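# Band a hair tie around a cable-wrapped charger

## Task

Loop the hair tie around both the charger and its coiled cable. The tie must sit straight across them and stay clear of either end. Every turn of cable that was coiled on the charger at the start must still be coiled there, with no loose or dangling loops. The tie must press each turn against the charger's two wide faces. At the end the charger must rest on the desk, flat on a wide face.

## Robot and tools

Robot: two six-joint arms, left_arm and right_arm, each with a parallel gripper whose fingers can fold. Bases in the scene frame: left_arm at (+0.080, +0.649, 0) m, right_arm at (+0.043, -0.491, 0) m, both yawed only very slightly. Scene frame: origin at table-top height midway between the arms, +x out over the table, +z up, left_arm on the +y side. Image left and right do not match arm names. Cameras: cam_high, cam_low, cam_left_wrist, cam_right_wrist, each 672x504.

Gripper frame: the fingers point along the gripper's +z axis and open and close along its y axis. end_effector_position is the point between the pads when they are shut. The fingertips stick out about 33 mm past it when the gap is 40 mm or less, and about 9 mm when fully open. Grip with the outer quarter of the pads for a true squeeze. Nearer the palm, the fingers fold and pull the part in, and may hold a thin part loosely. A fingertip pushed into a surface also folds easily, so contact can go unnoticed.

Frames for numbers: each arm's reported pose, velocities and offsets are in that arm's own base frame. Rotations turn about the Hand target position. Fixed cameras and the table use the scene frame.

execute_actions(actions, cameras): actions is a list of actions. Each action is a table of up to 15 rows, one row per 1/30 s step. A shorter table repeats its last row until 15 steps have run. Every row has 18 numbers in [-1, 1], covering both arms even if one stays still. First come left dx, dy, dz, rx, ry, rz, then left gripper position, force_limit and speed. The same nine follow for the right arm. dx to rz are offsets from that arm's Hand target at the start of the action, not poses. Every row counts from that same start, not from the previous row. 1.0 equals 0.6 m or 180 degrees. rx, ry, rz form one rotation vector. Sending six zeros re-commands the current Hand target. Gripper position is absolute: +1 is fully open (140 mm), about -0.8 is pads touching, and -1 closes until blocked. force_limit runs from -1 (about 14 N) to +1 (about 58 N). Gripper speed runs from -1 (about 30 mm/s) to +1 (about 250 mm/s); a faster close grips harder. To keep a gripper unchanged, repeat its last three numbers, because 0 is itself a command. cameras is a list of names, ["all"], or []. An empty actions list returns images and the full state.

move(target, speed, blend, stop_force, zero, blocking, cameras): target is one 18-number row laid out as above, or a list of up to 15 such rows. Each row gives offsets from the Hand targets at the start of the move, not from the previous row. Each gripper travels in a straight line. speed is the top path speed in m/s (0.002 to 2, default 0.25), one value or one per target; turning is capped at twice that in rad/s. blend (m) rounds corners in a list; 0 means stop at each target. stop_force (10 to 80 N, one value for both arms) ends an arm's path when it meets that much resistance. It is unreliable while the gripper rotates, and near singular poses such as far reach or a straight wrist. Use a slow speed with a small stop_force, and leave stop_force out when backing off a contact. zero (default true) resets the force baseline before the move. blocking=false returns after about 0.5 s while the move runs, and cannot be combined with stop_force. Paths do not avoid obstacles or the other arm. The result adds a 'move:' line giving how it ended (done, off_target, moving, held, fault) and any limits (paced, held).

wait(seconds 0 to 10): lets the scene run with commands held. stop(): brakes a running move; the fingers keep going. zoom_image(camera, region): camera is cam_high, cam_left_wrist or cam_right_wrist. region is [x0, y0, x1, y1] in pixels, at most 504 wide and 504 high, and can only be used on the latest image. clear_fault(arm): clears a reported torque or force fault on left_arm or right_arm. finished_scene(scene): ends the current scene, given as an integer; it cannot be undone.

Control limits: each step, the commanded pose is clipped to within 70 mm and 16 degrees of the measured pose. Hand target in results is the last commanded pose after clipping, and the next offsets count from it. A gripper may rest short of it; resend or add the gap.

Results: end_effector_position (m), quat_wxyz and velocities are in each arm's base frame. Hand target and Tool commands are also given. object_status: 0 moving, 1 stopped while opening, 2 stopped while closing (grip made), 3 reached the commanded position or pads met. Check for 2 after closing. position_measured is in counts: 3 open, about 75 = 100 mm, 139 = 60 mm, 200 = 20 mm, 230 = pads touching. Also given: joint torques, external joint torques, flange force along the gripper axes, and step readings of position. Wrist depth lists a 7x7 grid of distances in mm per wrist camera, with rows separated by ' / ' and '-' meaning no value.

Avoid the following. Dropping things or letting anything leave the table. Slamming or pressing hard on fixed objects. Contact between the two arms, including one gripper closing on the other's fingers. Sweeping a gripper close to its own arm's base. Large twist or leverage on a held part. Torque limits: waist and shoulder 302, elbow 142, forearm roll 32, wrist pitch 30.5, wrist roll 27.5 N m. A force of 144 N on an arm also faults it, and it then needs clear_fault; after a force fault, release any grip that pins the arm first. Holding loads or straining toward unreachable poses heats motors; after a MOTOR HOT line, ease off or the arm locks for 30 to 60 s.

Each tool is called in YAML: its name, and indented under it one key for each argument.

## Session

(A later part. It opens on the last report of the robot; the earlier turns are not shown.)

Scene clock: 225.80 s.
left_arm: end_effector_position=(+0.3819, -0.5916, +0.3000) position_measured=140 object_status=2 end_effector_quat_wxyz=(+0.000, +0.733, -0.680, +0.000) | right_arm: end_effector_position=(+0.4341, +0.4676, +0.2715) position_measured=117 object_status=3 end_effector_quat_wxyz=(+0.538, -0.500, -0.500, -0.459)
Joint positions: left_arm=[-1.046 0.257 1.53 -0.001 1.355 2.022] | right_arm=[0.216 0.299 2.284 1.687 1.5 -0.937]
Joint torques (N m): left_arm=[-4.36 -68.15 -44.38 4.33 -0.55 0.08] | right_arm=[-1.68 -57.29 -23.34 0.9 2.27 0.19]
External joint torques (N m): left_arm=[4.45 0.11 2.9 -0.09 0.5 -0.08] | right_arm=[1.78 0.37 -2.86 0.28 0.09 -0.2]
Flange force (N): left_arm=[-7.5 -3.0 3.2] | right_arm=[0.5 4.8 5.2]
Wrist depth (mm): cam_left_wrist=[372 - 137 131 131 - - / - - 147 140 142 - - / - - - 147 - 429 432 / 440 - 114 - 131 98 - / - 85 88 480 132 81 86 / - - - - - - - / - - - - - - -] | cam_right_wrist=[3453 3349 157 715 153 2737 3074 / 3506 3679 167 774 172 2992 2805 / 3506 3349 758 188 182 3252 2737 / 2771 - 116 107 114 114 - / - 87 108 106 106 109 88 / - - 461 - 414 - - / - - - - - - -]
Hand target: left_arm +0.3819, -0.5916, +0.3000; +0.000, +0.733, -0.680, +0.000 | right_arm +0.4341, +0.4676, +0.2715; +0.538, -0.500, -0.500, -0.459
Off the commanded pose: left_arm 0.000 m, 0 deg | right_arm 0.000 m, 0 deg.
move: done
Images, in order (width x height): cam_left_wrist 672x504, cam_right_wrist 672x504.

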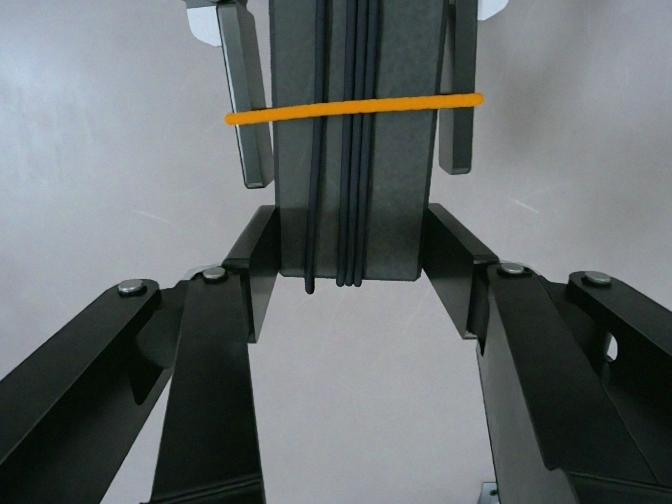

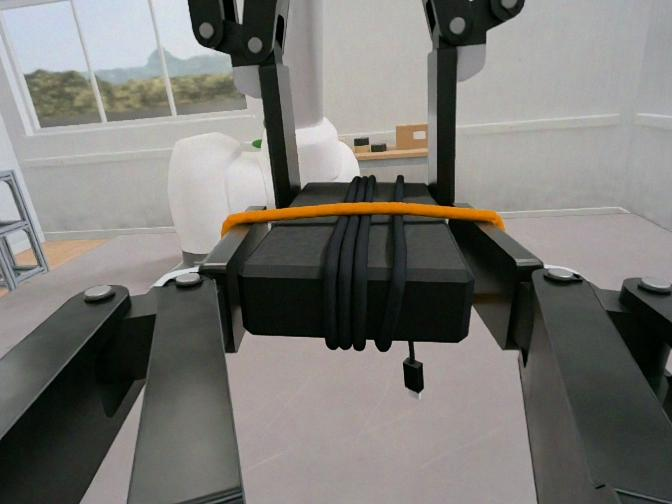

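move:
  target:
    - [0,0,0,0,0,0,-1,0.2,-1,0,0.015,0,0,0,-0.025,0.1,0,-1]
    - [0,0,0,0,0,0,-1,0.2,-1,0,0,0,0,0,-0.025,0.1,0,-1]
  speed: 0.03
  cameras: ["cam_left_wrist","cam_right_wrist"]

Scene clock: 241.03 s.
left_arm: end_effector_position=(+0.3819, -0.5916, +0.3000) position_measured=140 object_status=2 end_effector_quat_wxyz=(+0.000, +0.733, -0.680, +0.000) | right_arm: end_effector_position=(+0.4341, +0.4676, +0.2715) position_measured=117 object_status=3 end_effector_quat_wxyz=(+0.520, -0.519, -0.480, -0.480)
Joint positions: left_arm=[-1.046 0.257 1.53 -0.001 1.355 2.022] | right_arm=[0.226 0.27 2.33 1.765 1.457 -0.961]
Joint torques (N m): left_arm=[-4.4 -68.54 -44.02 4.39 -0.3 0.14] | right_arm=[-2.27 -53.44 -23.14 0.62 2.28 0.14]
External joint torques (N m): left_arm=[4.43 0.49 2.59 -0.17 0.25 -0.14] | right_arm=[2.22 -0.32 -3.01 0.35 0.11 -0.15]
Flange force (N): left_arm=[-6.5 -3.4 3.3] | right_arm=[1.8 3.4 6.8]
Wrist depth (mm): cam_left_wrist=[- 363 137 130 134 395 - / - - 141 139 142 412 - / - - 153 151 149 - - / - - 115 159 132 98 - / - 85 89 - 132 81 86 / - - - 546 - - - / - - - - - - -] | cam_right_wrist=[3074 3349 158 - 155 2805 - / 3349 3349 164 3074 3161 - - / - 738 751 816 168 - - / 3400 - 116 107 113 124 763 / - 87 108 107 106 109 89 / - - - 489 - - - / - - - - - - -]
Hand target: left_arm +0.3819, -0.5916, +0.3000; +0.000, +0.733, -0.680, +0.000 | right_arm +0.4341, +0.4676, +0.2715; +0.520, -0.519, -0.480, -0.480
Off the commanded pose: left_arm 0.000 m, 0 deg | right_arm 0.000 m, 0 deg.
move: done
Images, in order (width x height): cam_left_wrist 672x504, cam_right_wrist 672x504.

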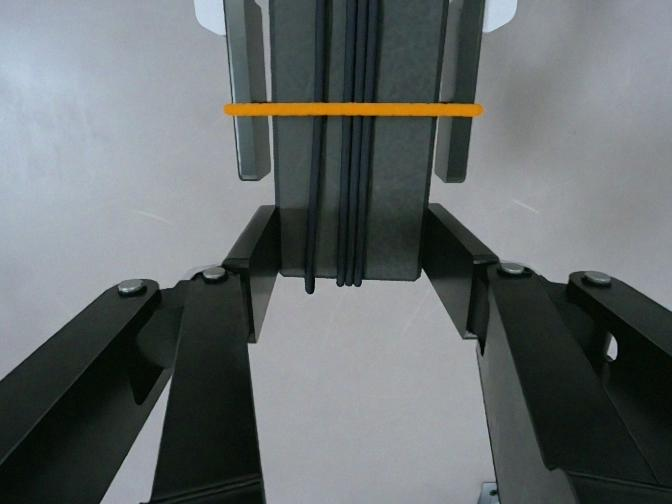

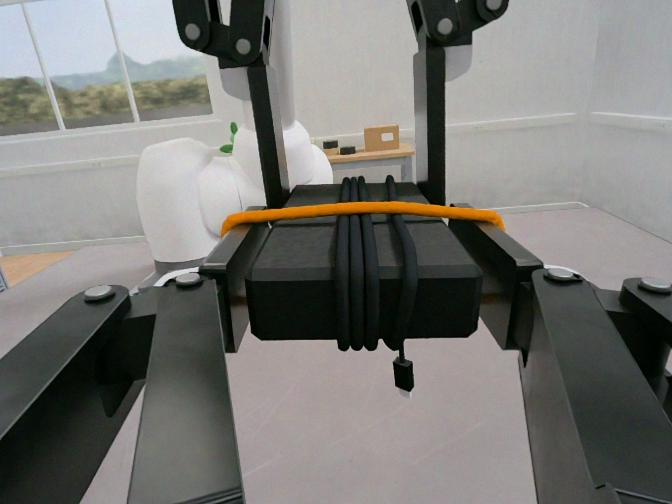

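move:
  target: [0,0,0,0,0,0,-1,0.2,-1,0,-0.025,0,0,0,0,0.1,0,-1]
  speed: 0.03
  cameras: ["cam_left_wrist"]

Scene clock: 243.40 s.
left_arm: end_effector_position=(+0.3819, -0.5916, +0.3000) position_measured=140 object_status=2 end_effector_quat_wxyz=(+0.000, +0.733, -0.680, +0.000) | right_arm: end_effector_position=(+0.4341, +0.4526, +0.2715) position_measured=117 object_status=3 end_effector_quat_wxyz=(+0.520, -0.519, -0.480, -0.480)
Joint positions: left_arm=[-1.046 0.257 1.53 -0.001 1.355 2.022] | right_arm=[0.193 0.265 2.338 1.737 1.474 -0.961]
Joint torques (N m): left_arm=[-3.63 -68.07 -43.71 4.51 -0.15 0.15] | right_arm=[-2.82 -53.09 -22.97 0.88 2.37 0.18]
External joint torques (N m): left_arm=[3.62 0.16 2.28 -0.29 0.1 -0.15] | right_arm=[2.82 0.01 -2.99 0.16 0.01 -0.18]
Flange force (N): left_arm=[-6.0 -2.4 3.0] | right_arm=[1.2 3.7 7.9]
Wrist depth (mm): cam_left_wrist=[- - 135 130 131 - 384 / - - 146 141 141 - - / - - - - - - - / - - 115 - 132 104 436 / - 85 89 - - 81 86 / - - - - - - - / - - - - - - -] | cam_right_wrist=[3252 3206 168 - 170 - - / 3506 3349 182 3074 179 3300 2771 / 3206 769 777 211 190 3453 2097 / 4007 993 119 119 120 124 753 / - 87 108 123 125 109 89 / - - 451 - 448 - - / - - - - 370 - -]
Hand target: left_arm +0.3819, -0.5916, +0.3000; +0.000, +0.733, -0.680, +0.000 | right_arm +0.4341, +0.4526, +0.2715; +0.520, -0.519, -0.480, -0.480
Off the commanded pose: left_arm 0.000 m, 0 deg | right_arm 0.000 m, 0 deg.
move: done
Images, in order (width x height): cam_left_wrist 672x504.

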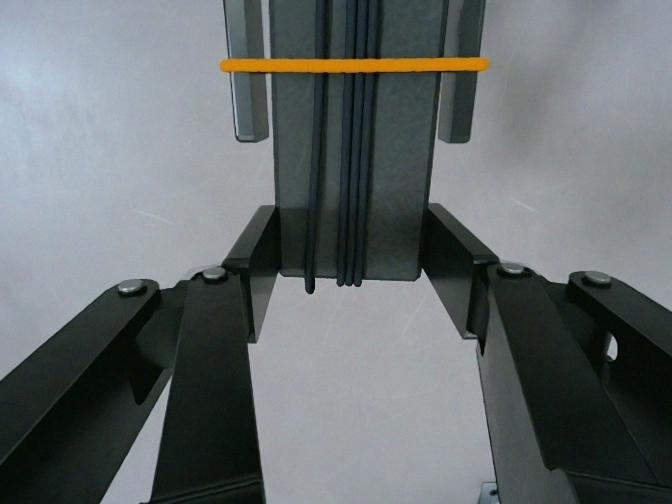

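move:
  target:
    - [0,0,0,0,0,0,-1,0.2,-1,0,0.0265,0,0,0,0,0.1,0,-1]
    - [0,0,0,0,0,0,-1,0.2,-1,0,0.0265,0,0,0,0,-1,0,-1]
  speed: 0.03
  cameras: ["all"]

zoom_image:
  camera: "cam_low"
  region: [200, 100, 380, 240]

Scene clock: 275.07 s.
left_arm: end_effector_position=(+0.3819, -0.5916, +0.3000) position_measured=140 object_status=2 end_effector_quat_wxyz=(+0.000, +0.733, -0.680, +0.000) | right_arm: end_effector_position=(+0.4341, +0.4685, +0.2715) position_measured=139 object_status=0 end_effector_quat_wxyz=(+0.520, -0.519, -0.480, -0.480)
Joint positions: left_arm=[-1.046 0.257 1.53 -0.001 1.355 2.022] | right_arm=[0.228 0.27 2.329 1.767 1.456 -0.961]
Joint torques (N m): left_arm=[-14.07 -68.22 -46.02 0.16 -1.76 0.75] | right_arm=[-2.68 -51.39 -27.99 3.17 0.64 0.36]
External joint torques (N m): left_arm=[13.95 0.26 4.59 4.05 1.71 -0.75] | right_arm=[2.69 -2.31 1.98 -2.21 1.75 -0.36]
Flange force (N): left_arm=[-15.3 -13.0 3.5] | right_arm=[1.9 -6.4 -2.1]
Wrist depth (mm): cam_left_wrist=[- - 138 131 133 - - / 388 411 147 138 137 - - / - - - 151 154 - - / - - 115 159 131 98 - / - 85 111 - - 81 86 / - - 498 535 - - - / - - - - - - -] | cam_right_wrist=[3206 3252 156 - 155 2771 - / 3400 3300 164 - 176 3161 2439 / 2494 748 748 796 175 3506 2914 / 3349 758 113 106 114 110 774 / - 90 91 106 107 83 88 / - 73 66 461 - - - / - - - 382 - - -]
Hand target: left_arm +0.3819, -0.5916, +0.3000; +0.000, +0.733, -0.680, +0.000 | right_arm +0.4341, +0.4685, +0.2715; +0.520, -0.519, -0.480, -0.480
Off the commanded pose: left_arm 0.000 m, 0 deg | right_arm 0.000 m, 0 deg.
move: done

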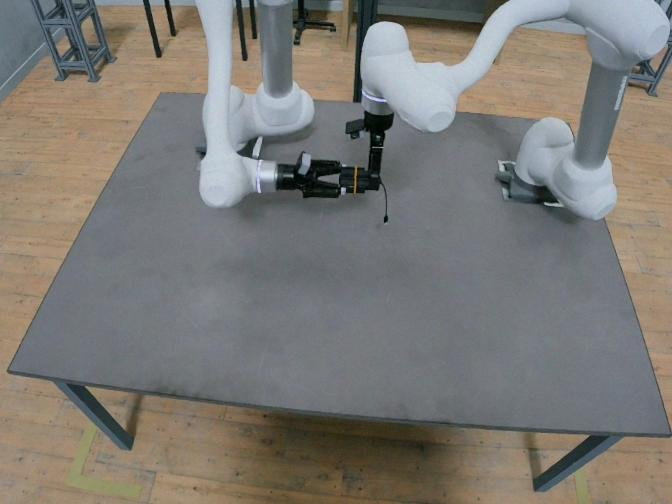

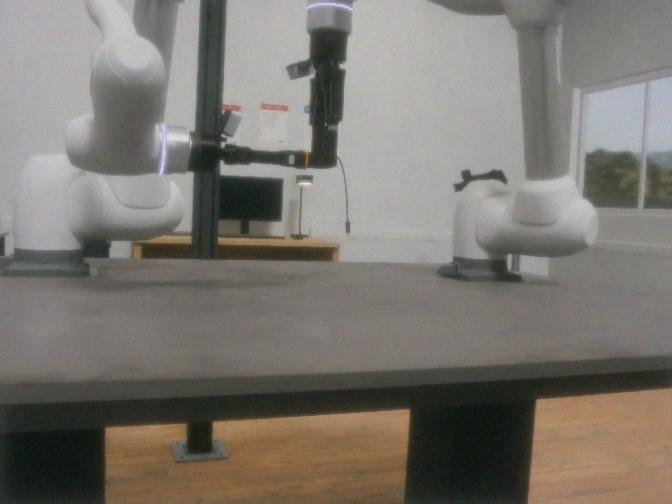

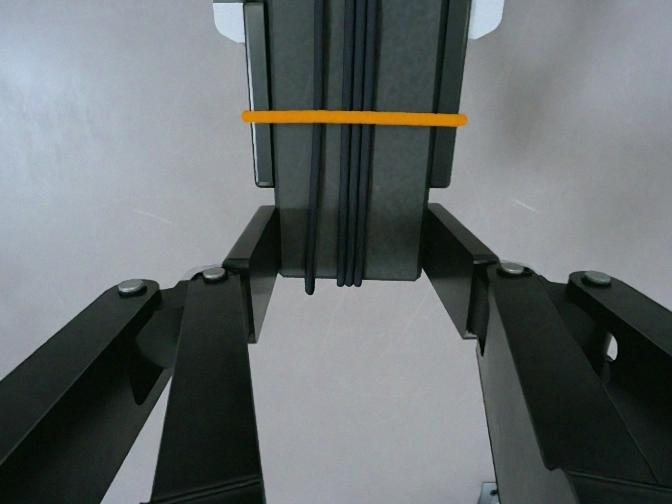

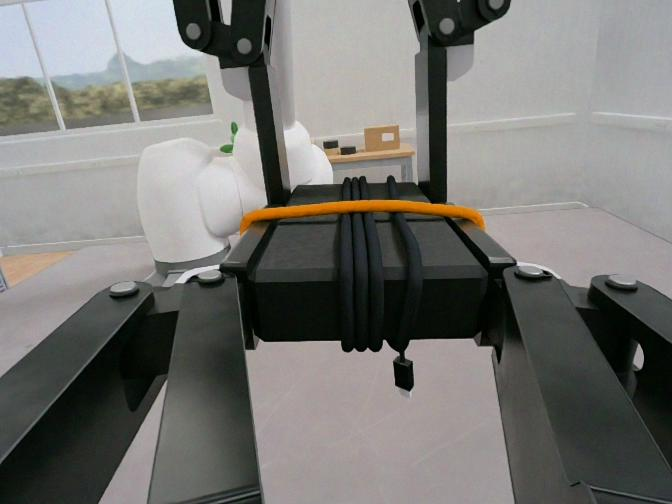

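Scaled by 2.800 from the camera's 672x504 image, which has a finer 960x720 frame.

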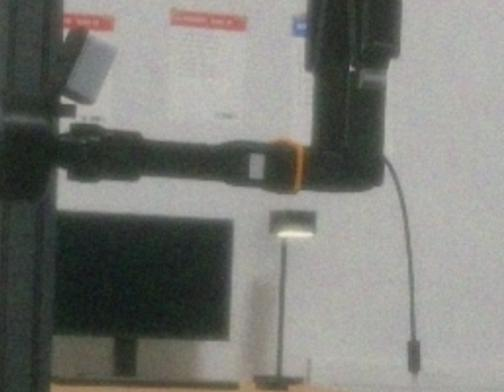

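move:
  target:
    - [0,0,0,0,0,0,0.0,0.2,-1,0,0,0,0,0,0,-1,0,-1]
    - [0,0,0.2,0,0,0,0.0,0.2,-1,0,0,0,0,0,0,-1,0,-1]
    - [-0.0265,0.2377,0.15,-0.4005,0.3728,0.4035,0.0,0.2,-1,0,0,0,0,0,0,-1,0,-1]
    - [-0.0265,0.2377,-0.048,-0.4005,0.3728,0.4035,0.0,0.2,-1,0,0,0,0,0,0,-1,0,-1]
  speed: [0.05,0.12,0.3,0.2]
  cameras: ["all"]

zoom_image:
  camera: "cam_left_wrist"
  region: [200, 80, 480, 320]

zoom_image:
  camera: "cam_low"
  region: [240, 100, 420, 240]

Scene clock: 290.83 s.
left_arm: end_effector_position=(+0.3661, -0.4489, +0.2713) position_measured=129 object_status=3 end_effector_quat_wxyz=(+0.705, +0.707, +0.053, -0.001) | right_arm: end_effector_position=(+0.4341, +0.4685, +0.2715) position_measured=139 object_status=2 end_effector_quat_wxyz=(+0.520, -0.519, -0.480, -0.480)
Joint positions: left_arm=[-0.427 0.153 2.495 -2.018 1.337 2.625] | right_arm=[0.227 0.27 2.329 1.767 1.456 -0.961]
Joint torques (N m): left_arm=[-4.2 -34 -17.42 -1.79 2.45 0.3] | right_arm=[-2.04 -55.03 -24.33 1.31 3.41 0.14]
External joint torques (N m): left_arm=[4.17 -0.03 -0.58 -0.25 0.08 -0.25] | right_arm=[2.01 1.31 -1.66 -0.34 -1.02 -0.14]
Flange force (N): left_arm=[6.2 1.3 -9.4] | right_arm=[-1.2 3.4 6.2]
Wrist depth (mm): cam_left_wrist=[- - - 578 528 - - / - 557 - 551 594 - - / - - - 327 2822 - - / - - 114 - 135 685 2211 / - 84 125 783 126 81 86 / - - 638 658 654 - - / - - 633 - - - -] | cam_right_wrist=[3206 3206 825 3117 3252 - - / 3300 3400 629 419 3033 3400 2992 / 6065 733 607 427 3506 3252 - / 4316 831 113 106 113 105 662 / - 90 103 106 107 83 87 / - 73 66 - - - - / - - - - - - -]
Hand target: left_arm +0.3660, -0.4490, +0.2712; +0.705, +0.707, +0.053, -0.001 | right_arm +0.4341, +0.4685, +0.2715; +0.520, -0.519, -0.480, -0.480
Off the commanded pose: left_arm 0.000 m, 0 deg | right_arm 0.000 m, 0 deg.
move: done

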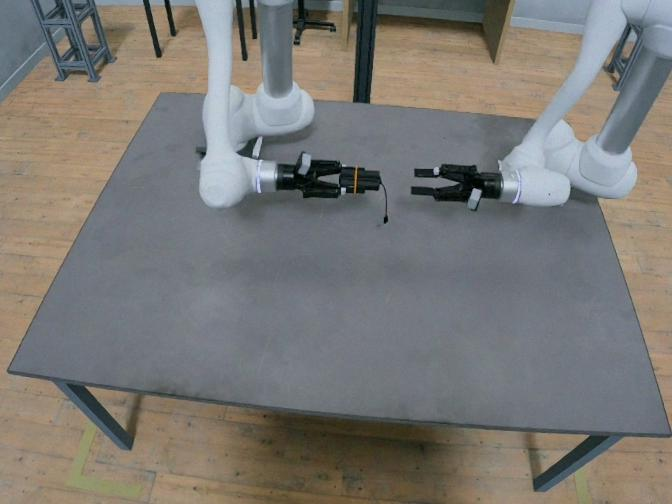

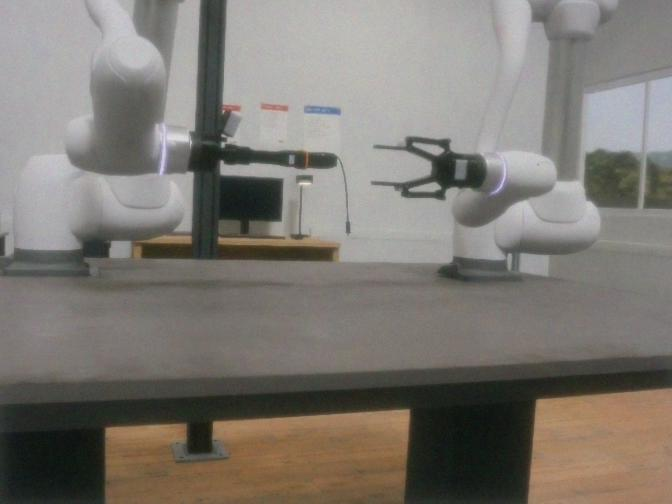

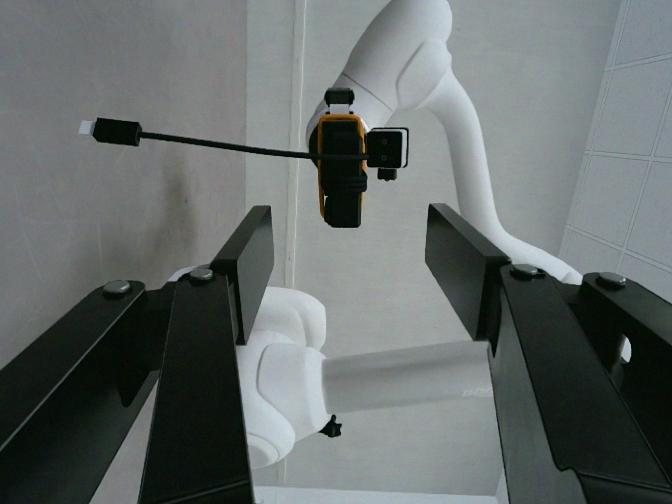

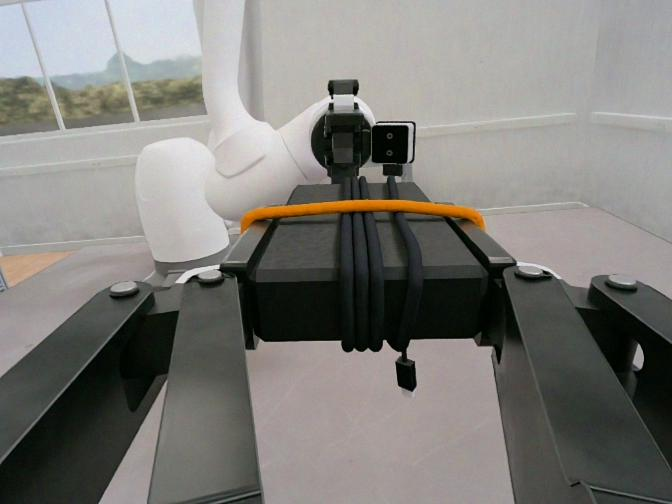

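Scaled by 1.800 from the camera's 672x504 image, which has a finer 960x720 frame.

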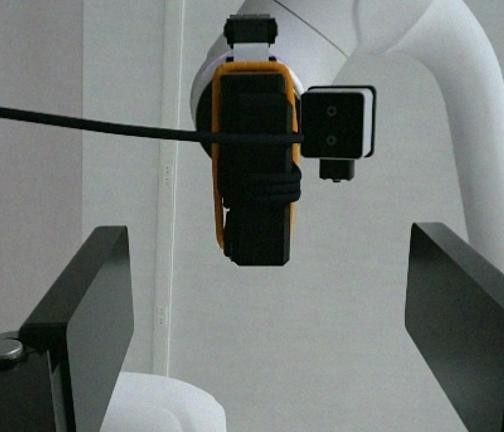

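Scaled by 2.800 from the camera's 672x504 image, which has a finer 960x720 frame.

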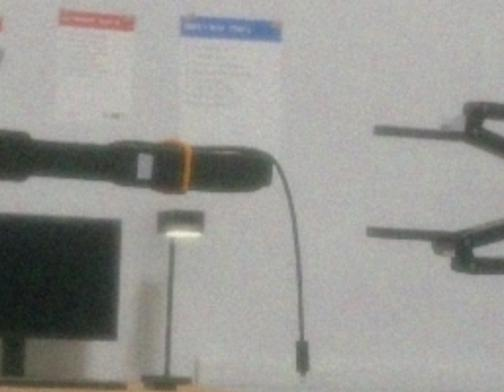

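move:
  target: [0.0297,-0.266,-0.0017,0,0,0,0.0,0.2,-1,0,0,0,0,0,0,-1,0,-1]
  speed: 0.06
  cameras: ["all"]

zoom_image:
  camera: "cam_left_wrist"
  region: [200, 80, 480, 320]

zoom_image:
  camera: "cam_low"
  region: [240, 100, 420, 240]

zoom_image:
  camera: "cam_right_wrist"
  region: [200, 90, 520, 370]

Scene clock: 300.47 s.
left_arm: end_effector_position=(+0.3838, -0.6085, +0.2702) position_measured=129 object_status=3 end_effector_quat_wxyz=(+0.705, +0.707, +0.053, -0.001) | right_arm: end_effector_position=(+0.4341, +0.4685, +0.2715) position_measured=139 object_status=2 end_effector_quat_wxyz=(+0.520, -0.519, -0.480, -0.480)
Joint positions: left_arm=[-0.733 0.267 2.332 -2.299 1.185 2.67] | right_arm=[0.227 0.27 2.329 1.767 1.456 -0.961]
Joint torques (N m): left_arm=[-4.75 -48.05 -20.72 -2.45 2.36 0.1] | right_arm=[-2.27 -55.48 -24.36 1.33 3.38 0.2]
External joint torques (N m): left_arm=[4.81 -0.7 -0.39 -0.01 0.22 -0.05] | right_arm=[2.26 1.82 -1.51 -0.37 -0.99 -0.2]
Flange force (N): left_arm=[7.6 1.8 -7.6] | right_arm=[-2.4 3.6 6.7]
Wrist depth (mm): cam_left_wrist=[- 546 - 422 394 2615 2062 / 369 - - 194 416 478 - / 362 - - 147 2898 503 - / - 95 110 86 127 109 2306 / - 85 110 - 115 81 86 / - - 583 591 - - - / - - 508 523 519 - -] | cam_right_wrist=[3252 3300 729 - 3349 - 2550 / 3349 3562 782 192 - 3740 4488 / - 726 452 182 3206 6234 - / 4400 722 113 106 113 106 - / - 90 91 106 107 83 83 / - 73 - - - - - / - - - - - - -]
Hand target: left_arm +0.3838, -0.6086, +0.2702; +0.705, +0.707, +0.053, -0.001 | right_arm +0.4341, +0.4685, +0.2715; +0.520, -0.519, -0.480, -0.480
Off the commanded pose: left_arm 0.000 m, 0 deg | right_arm 0.000 m, 0 deg.
move: done

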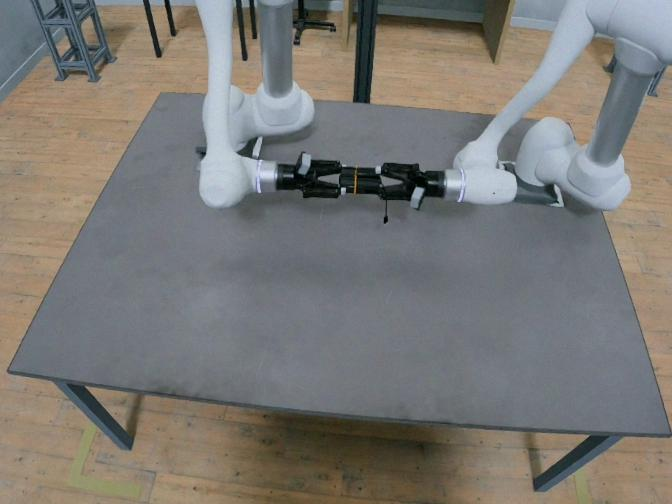

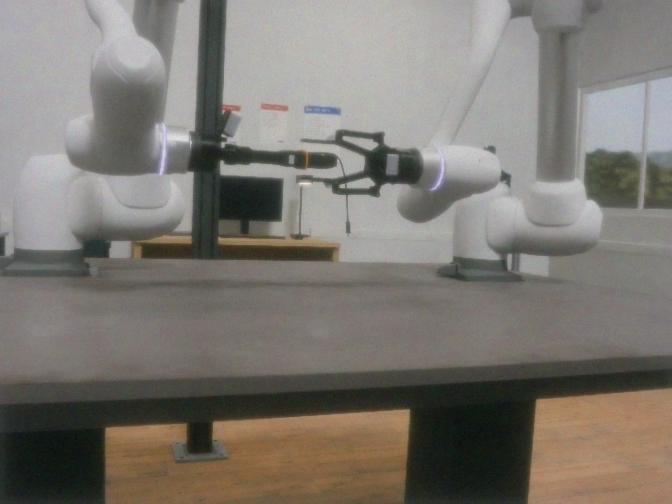

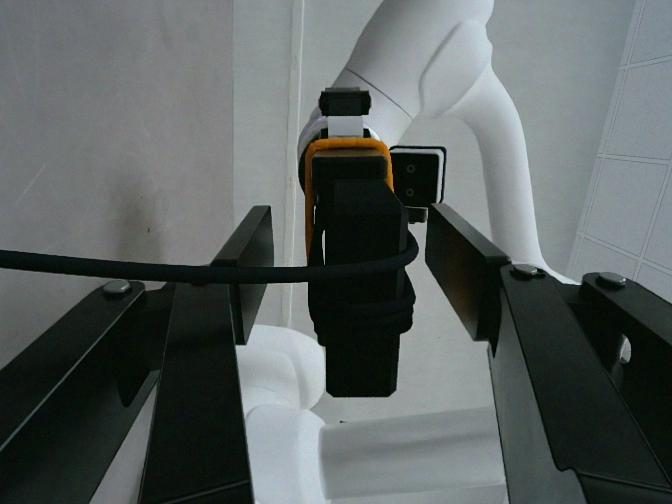

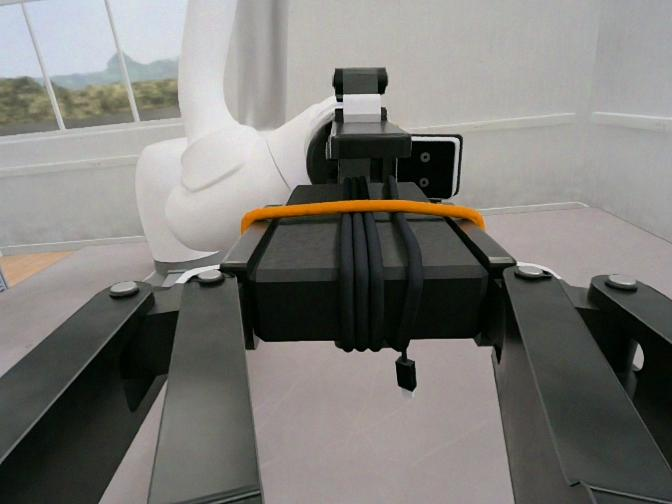

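Scaled by 1.800 from the camera's 672x504 image, which has a finer 960x720 frame.

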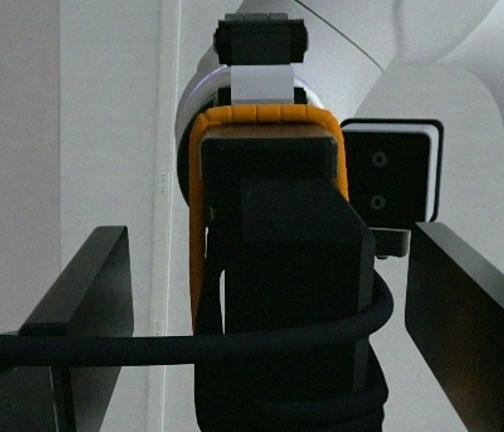

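Scaled by 2.800 from the camera's 672x504 image, which has a finer 960x720 frame.

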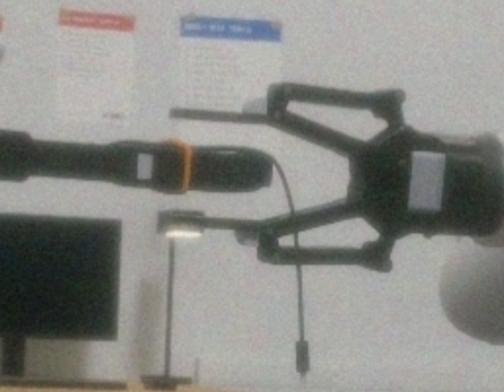

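Scaled by 1.575 from the camera's 672x504 image, which has a finer 960x720 frame.

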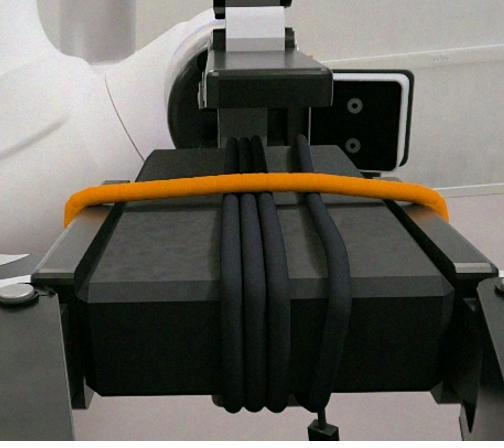

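move:
  target: [0,0,0,0,0,0,-1,-0.3,-1,0,0,0,0,0,0,-1,0,-1]
  cameras: ["cam_low","cam_right_wrist","cam_left_wrist"]

zoom_image:
  camera: "cam_low"
  region: [240, 100, 420, 240]

Scene clock: 305.07 s.
left_arm: end_effector_position=(+0.3839, -0.6086, +0.2703) position_measured=179 object_status=0 end_effector_quat_wxyz=(+0.706, +0.707, +0.053, -0.001) | right_arm: end_effector_position=(+0.4341, +0.4685, +0.2715) position_measured=139 object_status=2 end_effector_quat_wxyz=(+0.520, -0.519, -0.480, -0.480)
Joint positions: left_arm=[-0.733 0.267 2.332 -2.299 1.184 2.67] | right_arm=[0.227 0.27 2.329 1.766 1.456 -0.961]
Joint torques (N m): left_arm=[-5.55 -40.29 -14.89 -0.6 -0.87 0.09] | right_arm=[-2.19 -60.87 -28.69 3.25 6.06 0.06]
External joint torques (N m): left_arm=[5.58 -8.55 -6.34 -1.89 3.46 -0.04] | right_arm=[2.18 7.17 2.76 -2.29 -3.66 -0.06]
Flange force (N): left_arm=[6.9 13.1 -7.9] | right_arm=[-12.5 3.7 5.5]
Wrist depth (mm): cam_left_wrist=[- 544 - 407 394 - 2211 / - - - 194 418 481 - / - 563 - 135 - 506 - / - - 103 100 101 532 - / - 77 88 105 108 81 75 / - 70 - 116 - - 65 / - - - 531 - - -] | cam_right_wrist=[3349 3117 726 3562 - 3300 2805 / 3206 3400 496 225 - - - / 4080 731 455 181 320 - - / 2914 779 113 106 114 107 - / - 90 91 106 107 83 83 / - 73 - 448 - - - / - - - 380 372 - -]
Hand target: left_arm +0.3838, -0.6086, +0.2702; +0.705, +0.707, +0.053, -0.001 | right_arm +0.4341, +0.4685, +0.2715; +0.520, -0.519, -0.480, -0.480
Off the commanded pose: left_arm 0.000 m, 0 deg | right_arm 0.000 m, 0 deg.
move: done
Images, in order (width x height): cam_low 672x504, cam_left_wrist 672x504, cam_right_wrist 672x504.

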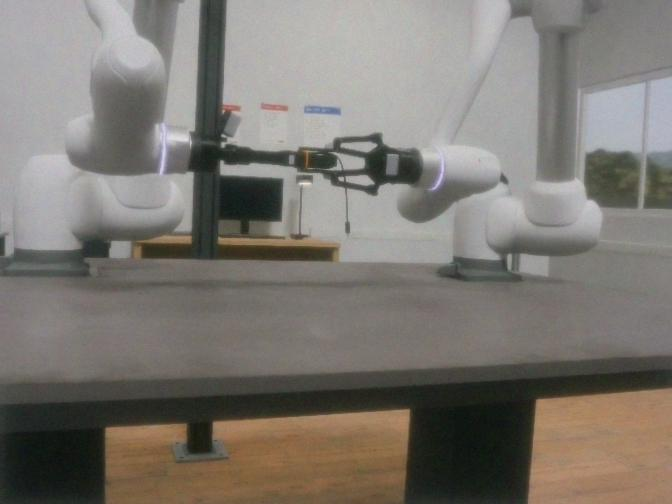

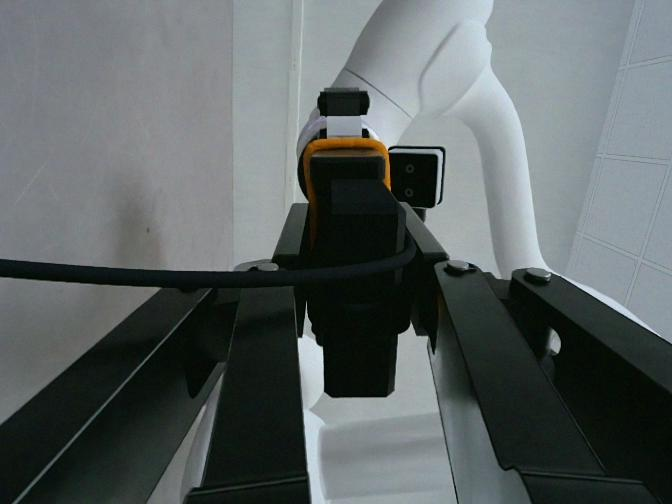

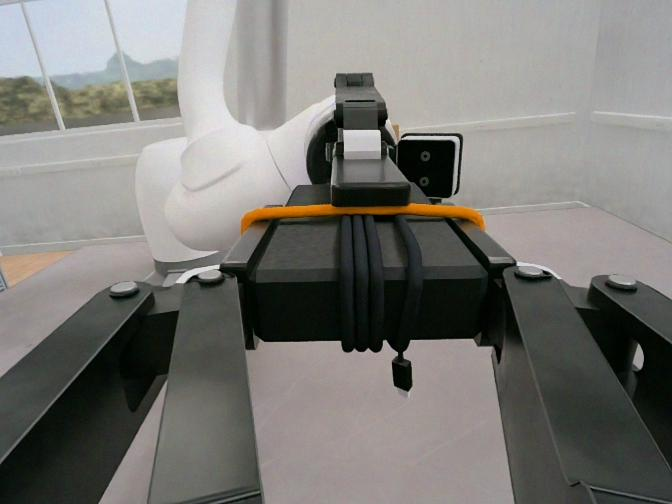

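Scaled by 2.800 from the camera's 672x504 image, which has a finer 960x720 frame.

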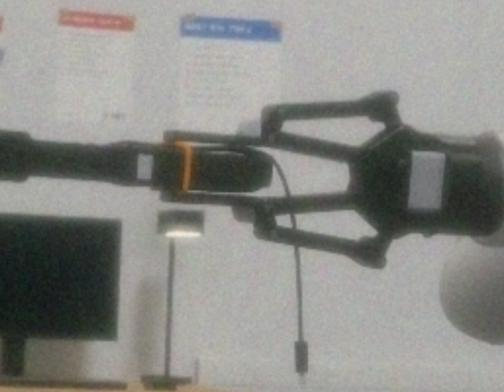

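move:
  target:
    - [0,0,0,0,0,0,-1,-0.3,-1,0,0,0,0,0,0,0.0,0,-1]
    - [0,0,0,0,0,0,-1,-0.3,-1,0,-0.025,0,0,0,0,0.0,0,-1]
  speed: 0.03
  cameras: ["cam_low","cam_right_wrist","cam_left_wrist","cam_high"]

zoom_image:
  camera: "cam_low"
  region: [240, 100, 420, 240]

zoom_image:
  camera: "cam_high"
  region: [290, 130, 450, 250]

Scene clock: 309.50 s.
left_arm: end_effector_position=(+0.3839, -0.6086, +0.2703) position_measured=188 object_status=0 end_effector_quat_wxyz=(+0.706, +0.707, +0.053, -0.001) | right_arm: end_effector_position=(+0.4341, +0.4535, +0.2715) position_measured=129 object_status=3 end_effector_quat_wxyz=(+0.520, -0.519, -0.480, -0.480)
Joint positions: left_arm=[-0.733 0.267 2.332 -2.299 1.184 2.67] | right_arm=[0.195 0.265 2.337 1.739 1.473 -0.961]
Joint torques (N m): left_arm=[-3.52 -49.48 -22.75 -2.73 3.49 0.15] | right_arm=[-2.07 -52.42 -23.05 0.79 2.4 0.17]
External joint torques (N m): left_arm=[3.58 0.73 1.56 0.25 -0.9 -0.1] | right_arm=[2.06 -0.59 -2.71 0.23 -0.01 -0.18]
Flange force (N): left_arm=[4.5 0.0 -6.4] | right_arm=[2.2 2.8 6.1]
Wrist depth (mm): cam_left_wrist=[- - - - 405 2465 - / - - 2494 207 444 464 - / - 505 - 146 2715 514 - / - - - 108 103 544 - / - 76 88 106 88 86 81 / - 71 - - - - 65 / - - - 526 - - -] | cam_right_wrist=[3161 3117 736 3252 - 2550 - / 3453 3206 512 281 4234 3074 2914 / 2609 736 468 184 3453 2992 2877 / 3869 816 114 114 118 114 - / - 91 108 115 118 83 88 / - 74 66 - - - - / - - - 382 372 - -]
Hand target: left_arm +0.3838, -0.6086, +0.2702; +0.705, +0.707, +0.053, -0.001 | right_arm +0.4341, +0.4535, +0.2715; +0.520, -0.519, -0.480, -0.480
Off the commanded pose: left_arm 0.000 m, 0 deg | right_arm 0.000 m, 0 deg.
move: done

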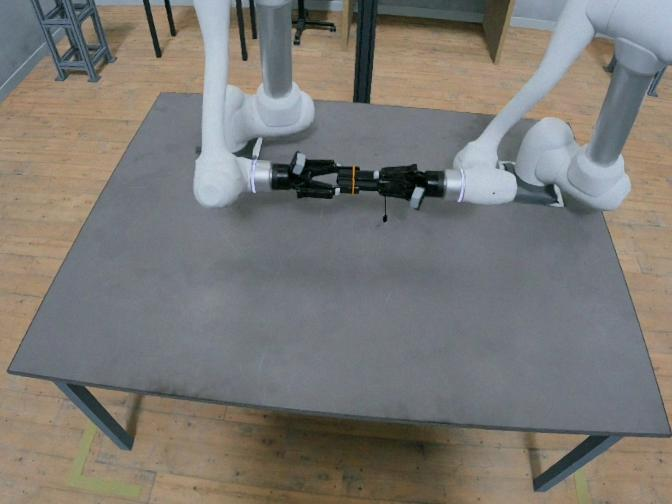

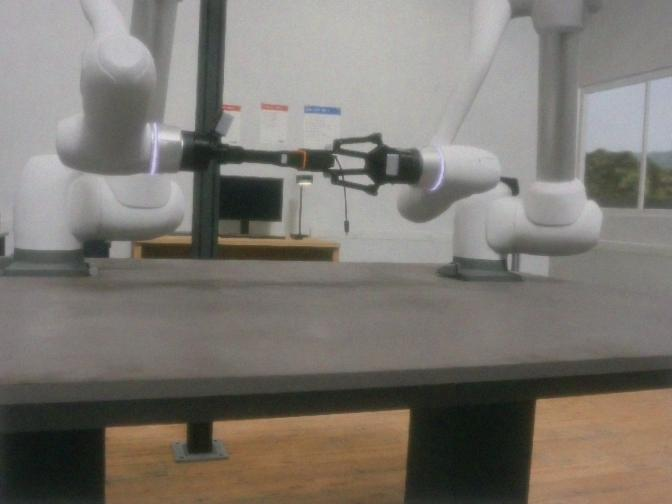

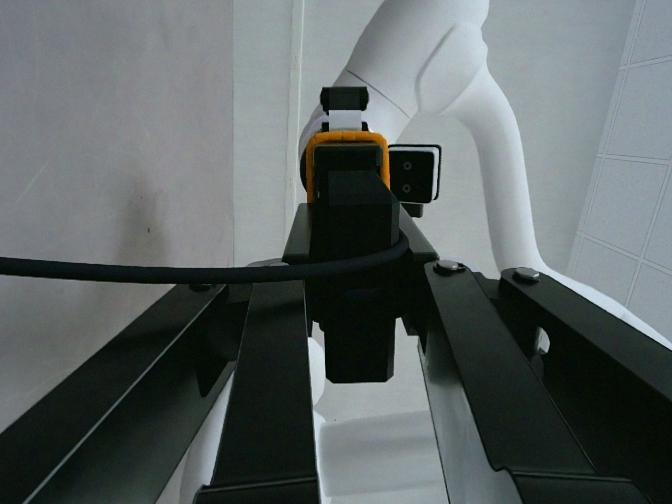

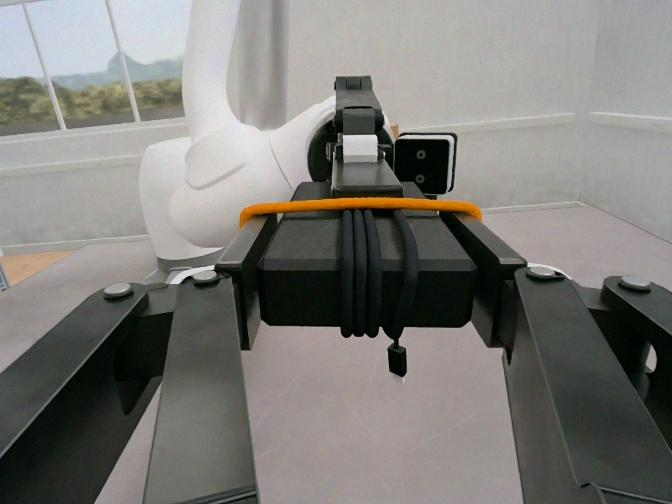

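Scaled by 2.800 from the camera's 672x504 image, which has a finer 960x720 frame.

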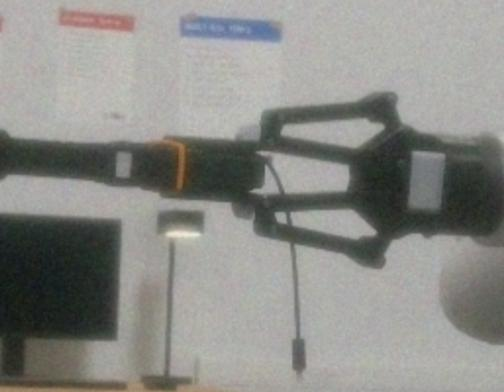

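Scaled by 3.150 from the camera's 672x504 image, which has a finer 960x720 frame.

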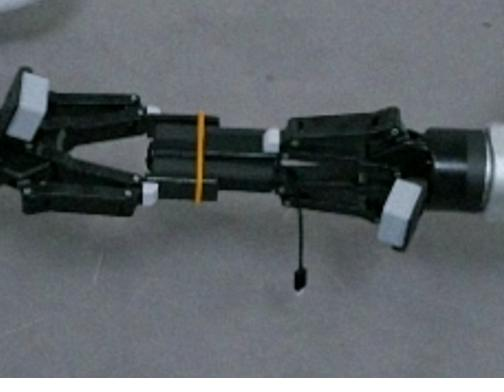

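move:
  target:
    - [0,0,0,0,0,0,-0.98,0.5,-1,0,0,0,0,0,0,0.0,0,-1]
    - [0,0,0,0,0,0,-0.98,0.5,-1,0,-0.03,0,0,0,0,0.0,0,-1]
  speed: 0.03
  cameras: ["cam_low","cam_right_wrist","cam_left_wrist","cam_high"]

zoom_image:
  camera: "cam_low"
  region: [240, 100, 420, 240]

zoom_image:
  camera: "cam_high"
  region: [290, 130, 450, 250]

Scene clock: 316.03 s.
left_arm: end_effector_position=(+0.3838, -0.6086, +0.2702) position_measured=190 object_status=2 end_effector_quat_wxyz=(+0.705, +0.707, +0.053, -0.001) | right_arm: end_effector_position=(+0.4341, +0.4355, +0.2715) position_measured=129 object_status=3 end_effector_quat_wxyz=(+0.520, -0.519, -0.480, -0.480)
Joint positions: left_arm=[-0.733 0.267 2.332 -2.299 1.184 2.67] | right_arm=[0.155 0.26 2.345 1.705 1.493 -0.961]
Joint torques (N m): left_arm=[-3.74 -49.35 -22.38 -2.67 3.37 0.18] | right_arm=[-4.01 -52.13 -22.91 0.98 2.49 0.18]
External joint torques (N m): left_arm=[3.73 0.61 1.3 0.2 -0.79 -0.13] | right_arm=[4.03 -0.21 -2.84 0.14 -0.1 -0.18]
Flange force (N): left_arm=[5.0 0.2 -6.4] | right_arm=[1.6 3.1 10.5]
Wrist depth (mm): cam_left_wrist=[- - - 448 420 - - / 349 - - 225 450 474 3154 / 389 - - 163 - 489 - / - 80 86 108 110 547 - / - 76 88 106 88 86 80 / - 71 - 122 - - 66 / - - - 521 - - -] | cam_right_wrist=[3206 3161 741 - 3117 3074 4316 / 3453 3300 519 273 3740 - 2672 / - 779 484 168 215 - 3252 / 3679 863 130 131 131 109 - / - 91 91 - 534 83 88 / - 74 - - 461 - - / - - - 388 388 - -]
Hand target: left_arm +0.3838, -0.6086, +0.2702; +0.705, +0.707, +0.053, -0.001 | right_arm +0.4341, +0.4355, +0.2715; +0.520, -0.519, -0.480, -0.480
Off the commanded pose: left_arm 0.000 m, 0 deg | right_arm 0.000 m, 0 deg.
move: done

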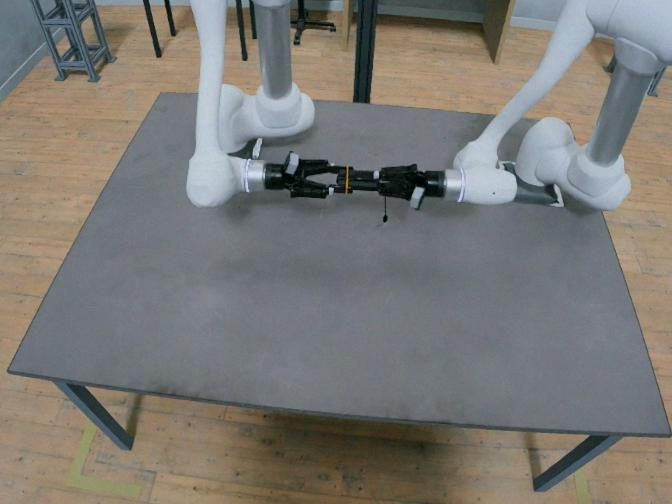

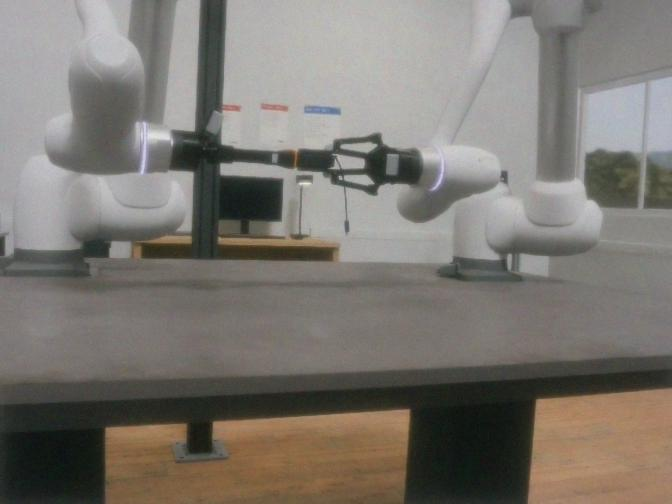

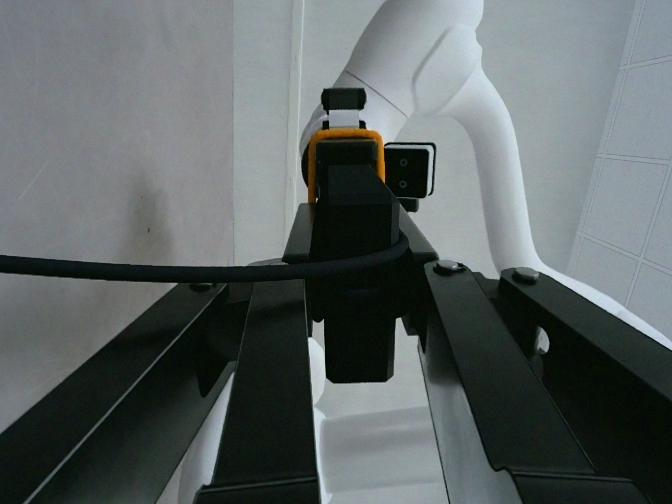

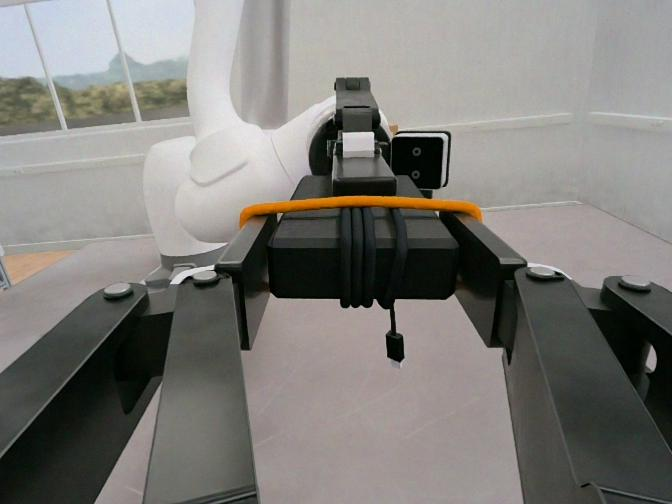

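Scaled by 2.800 from the camera's 672x504 image, which has a finer 960x720 frame.

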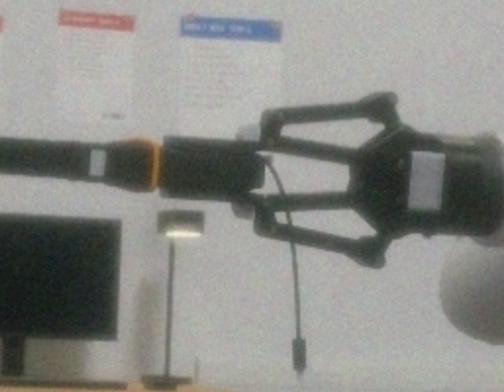

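Scaled by 3.150 from the camera's 672x504 image, which has a finer 960x720 frame.

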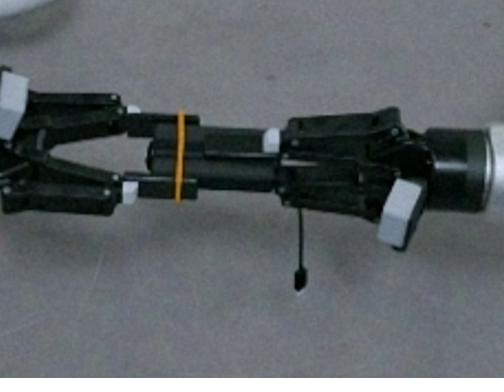

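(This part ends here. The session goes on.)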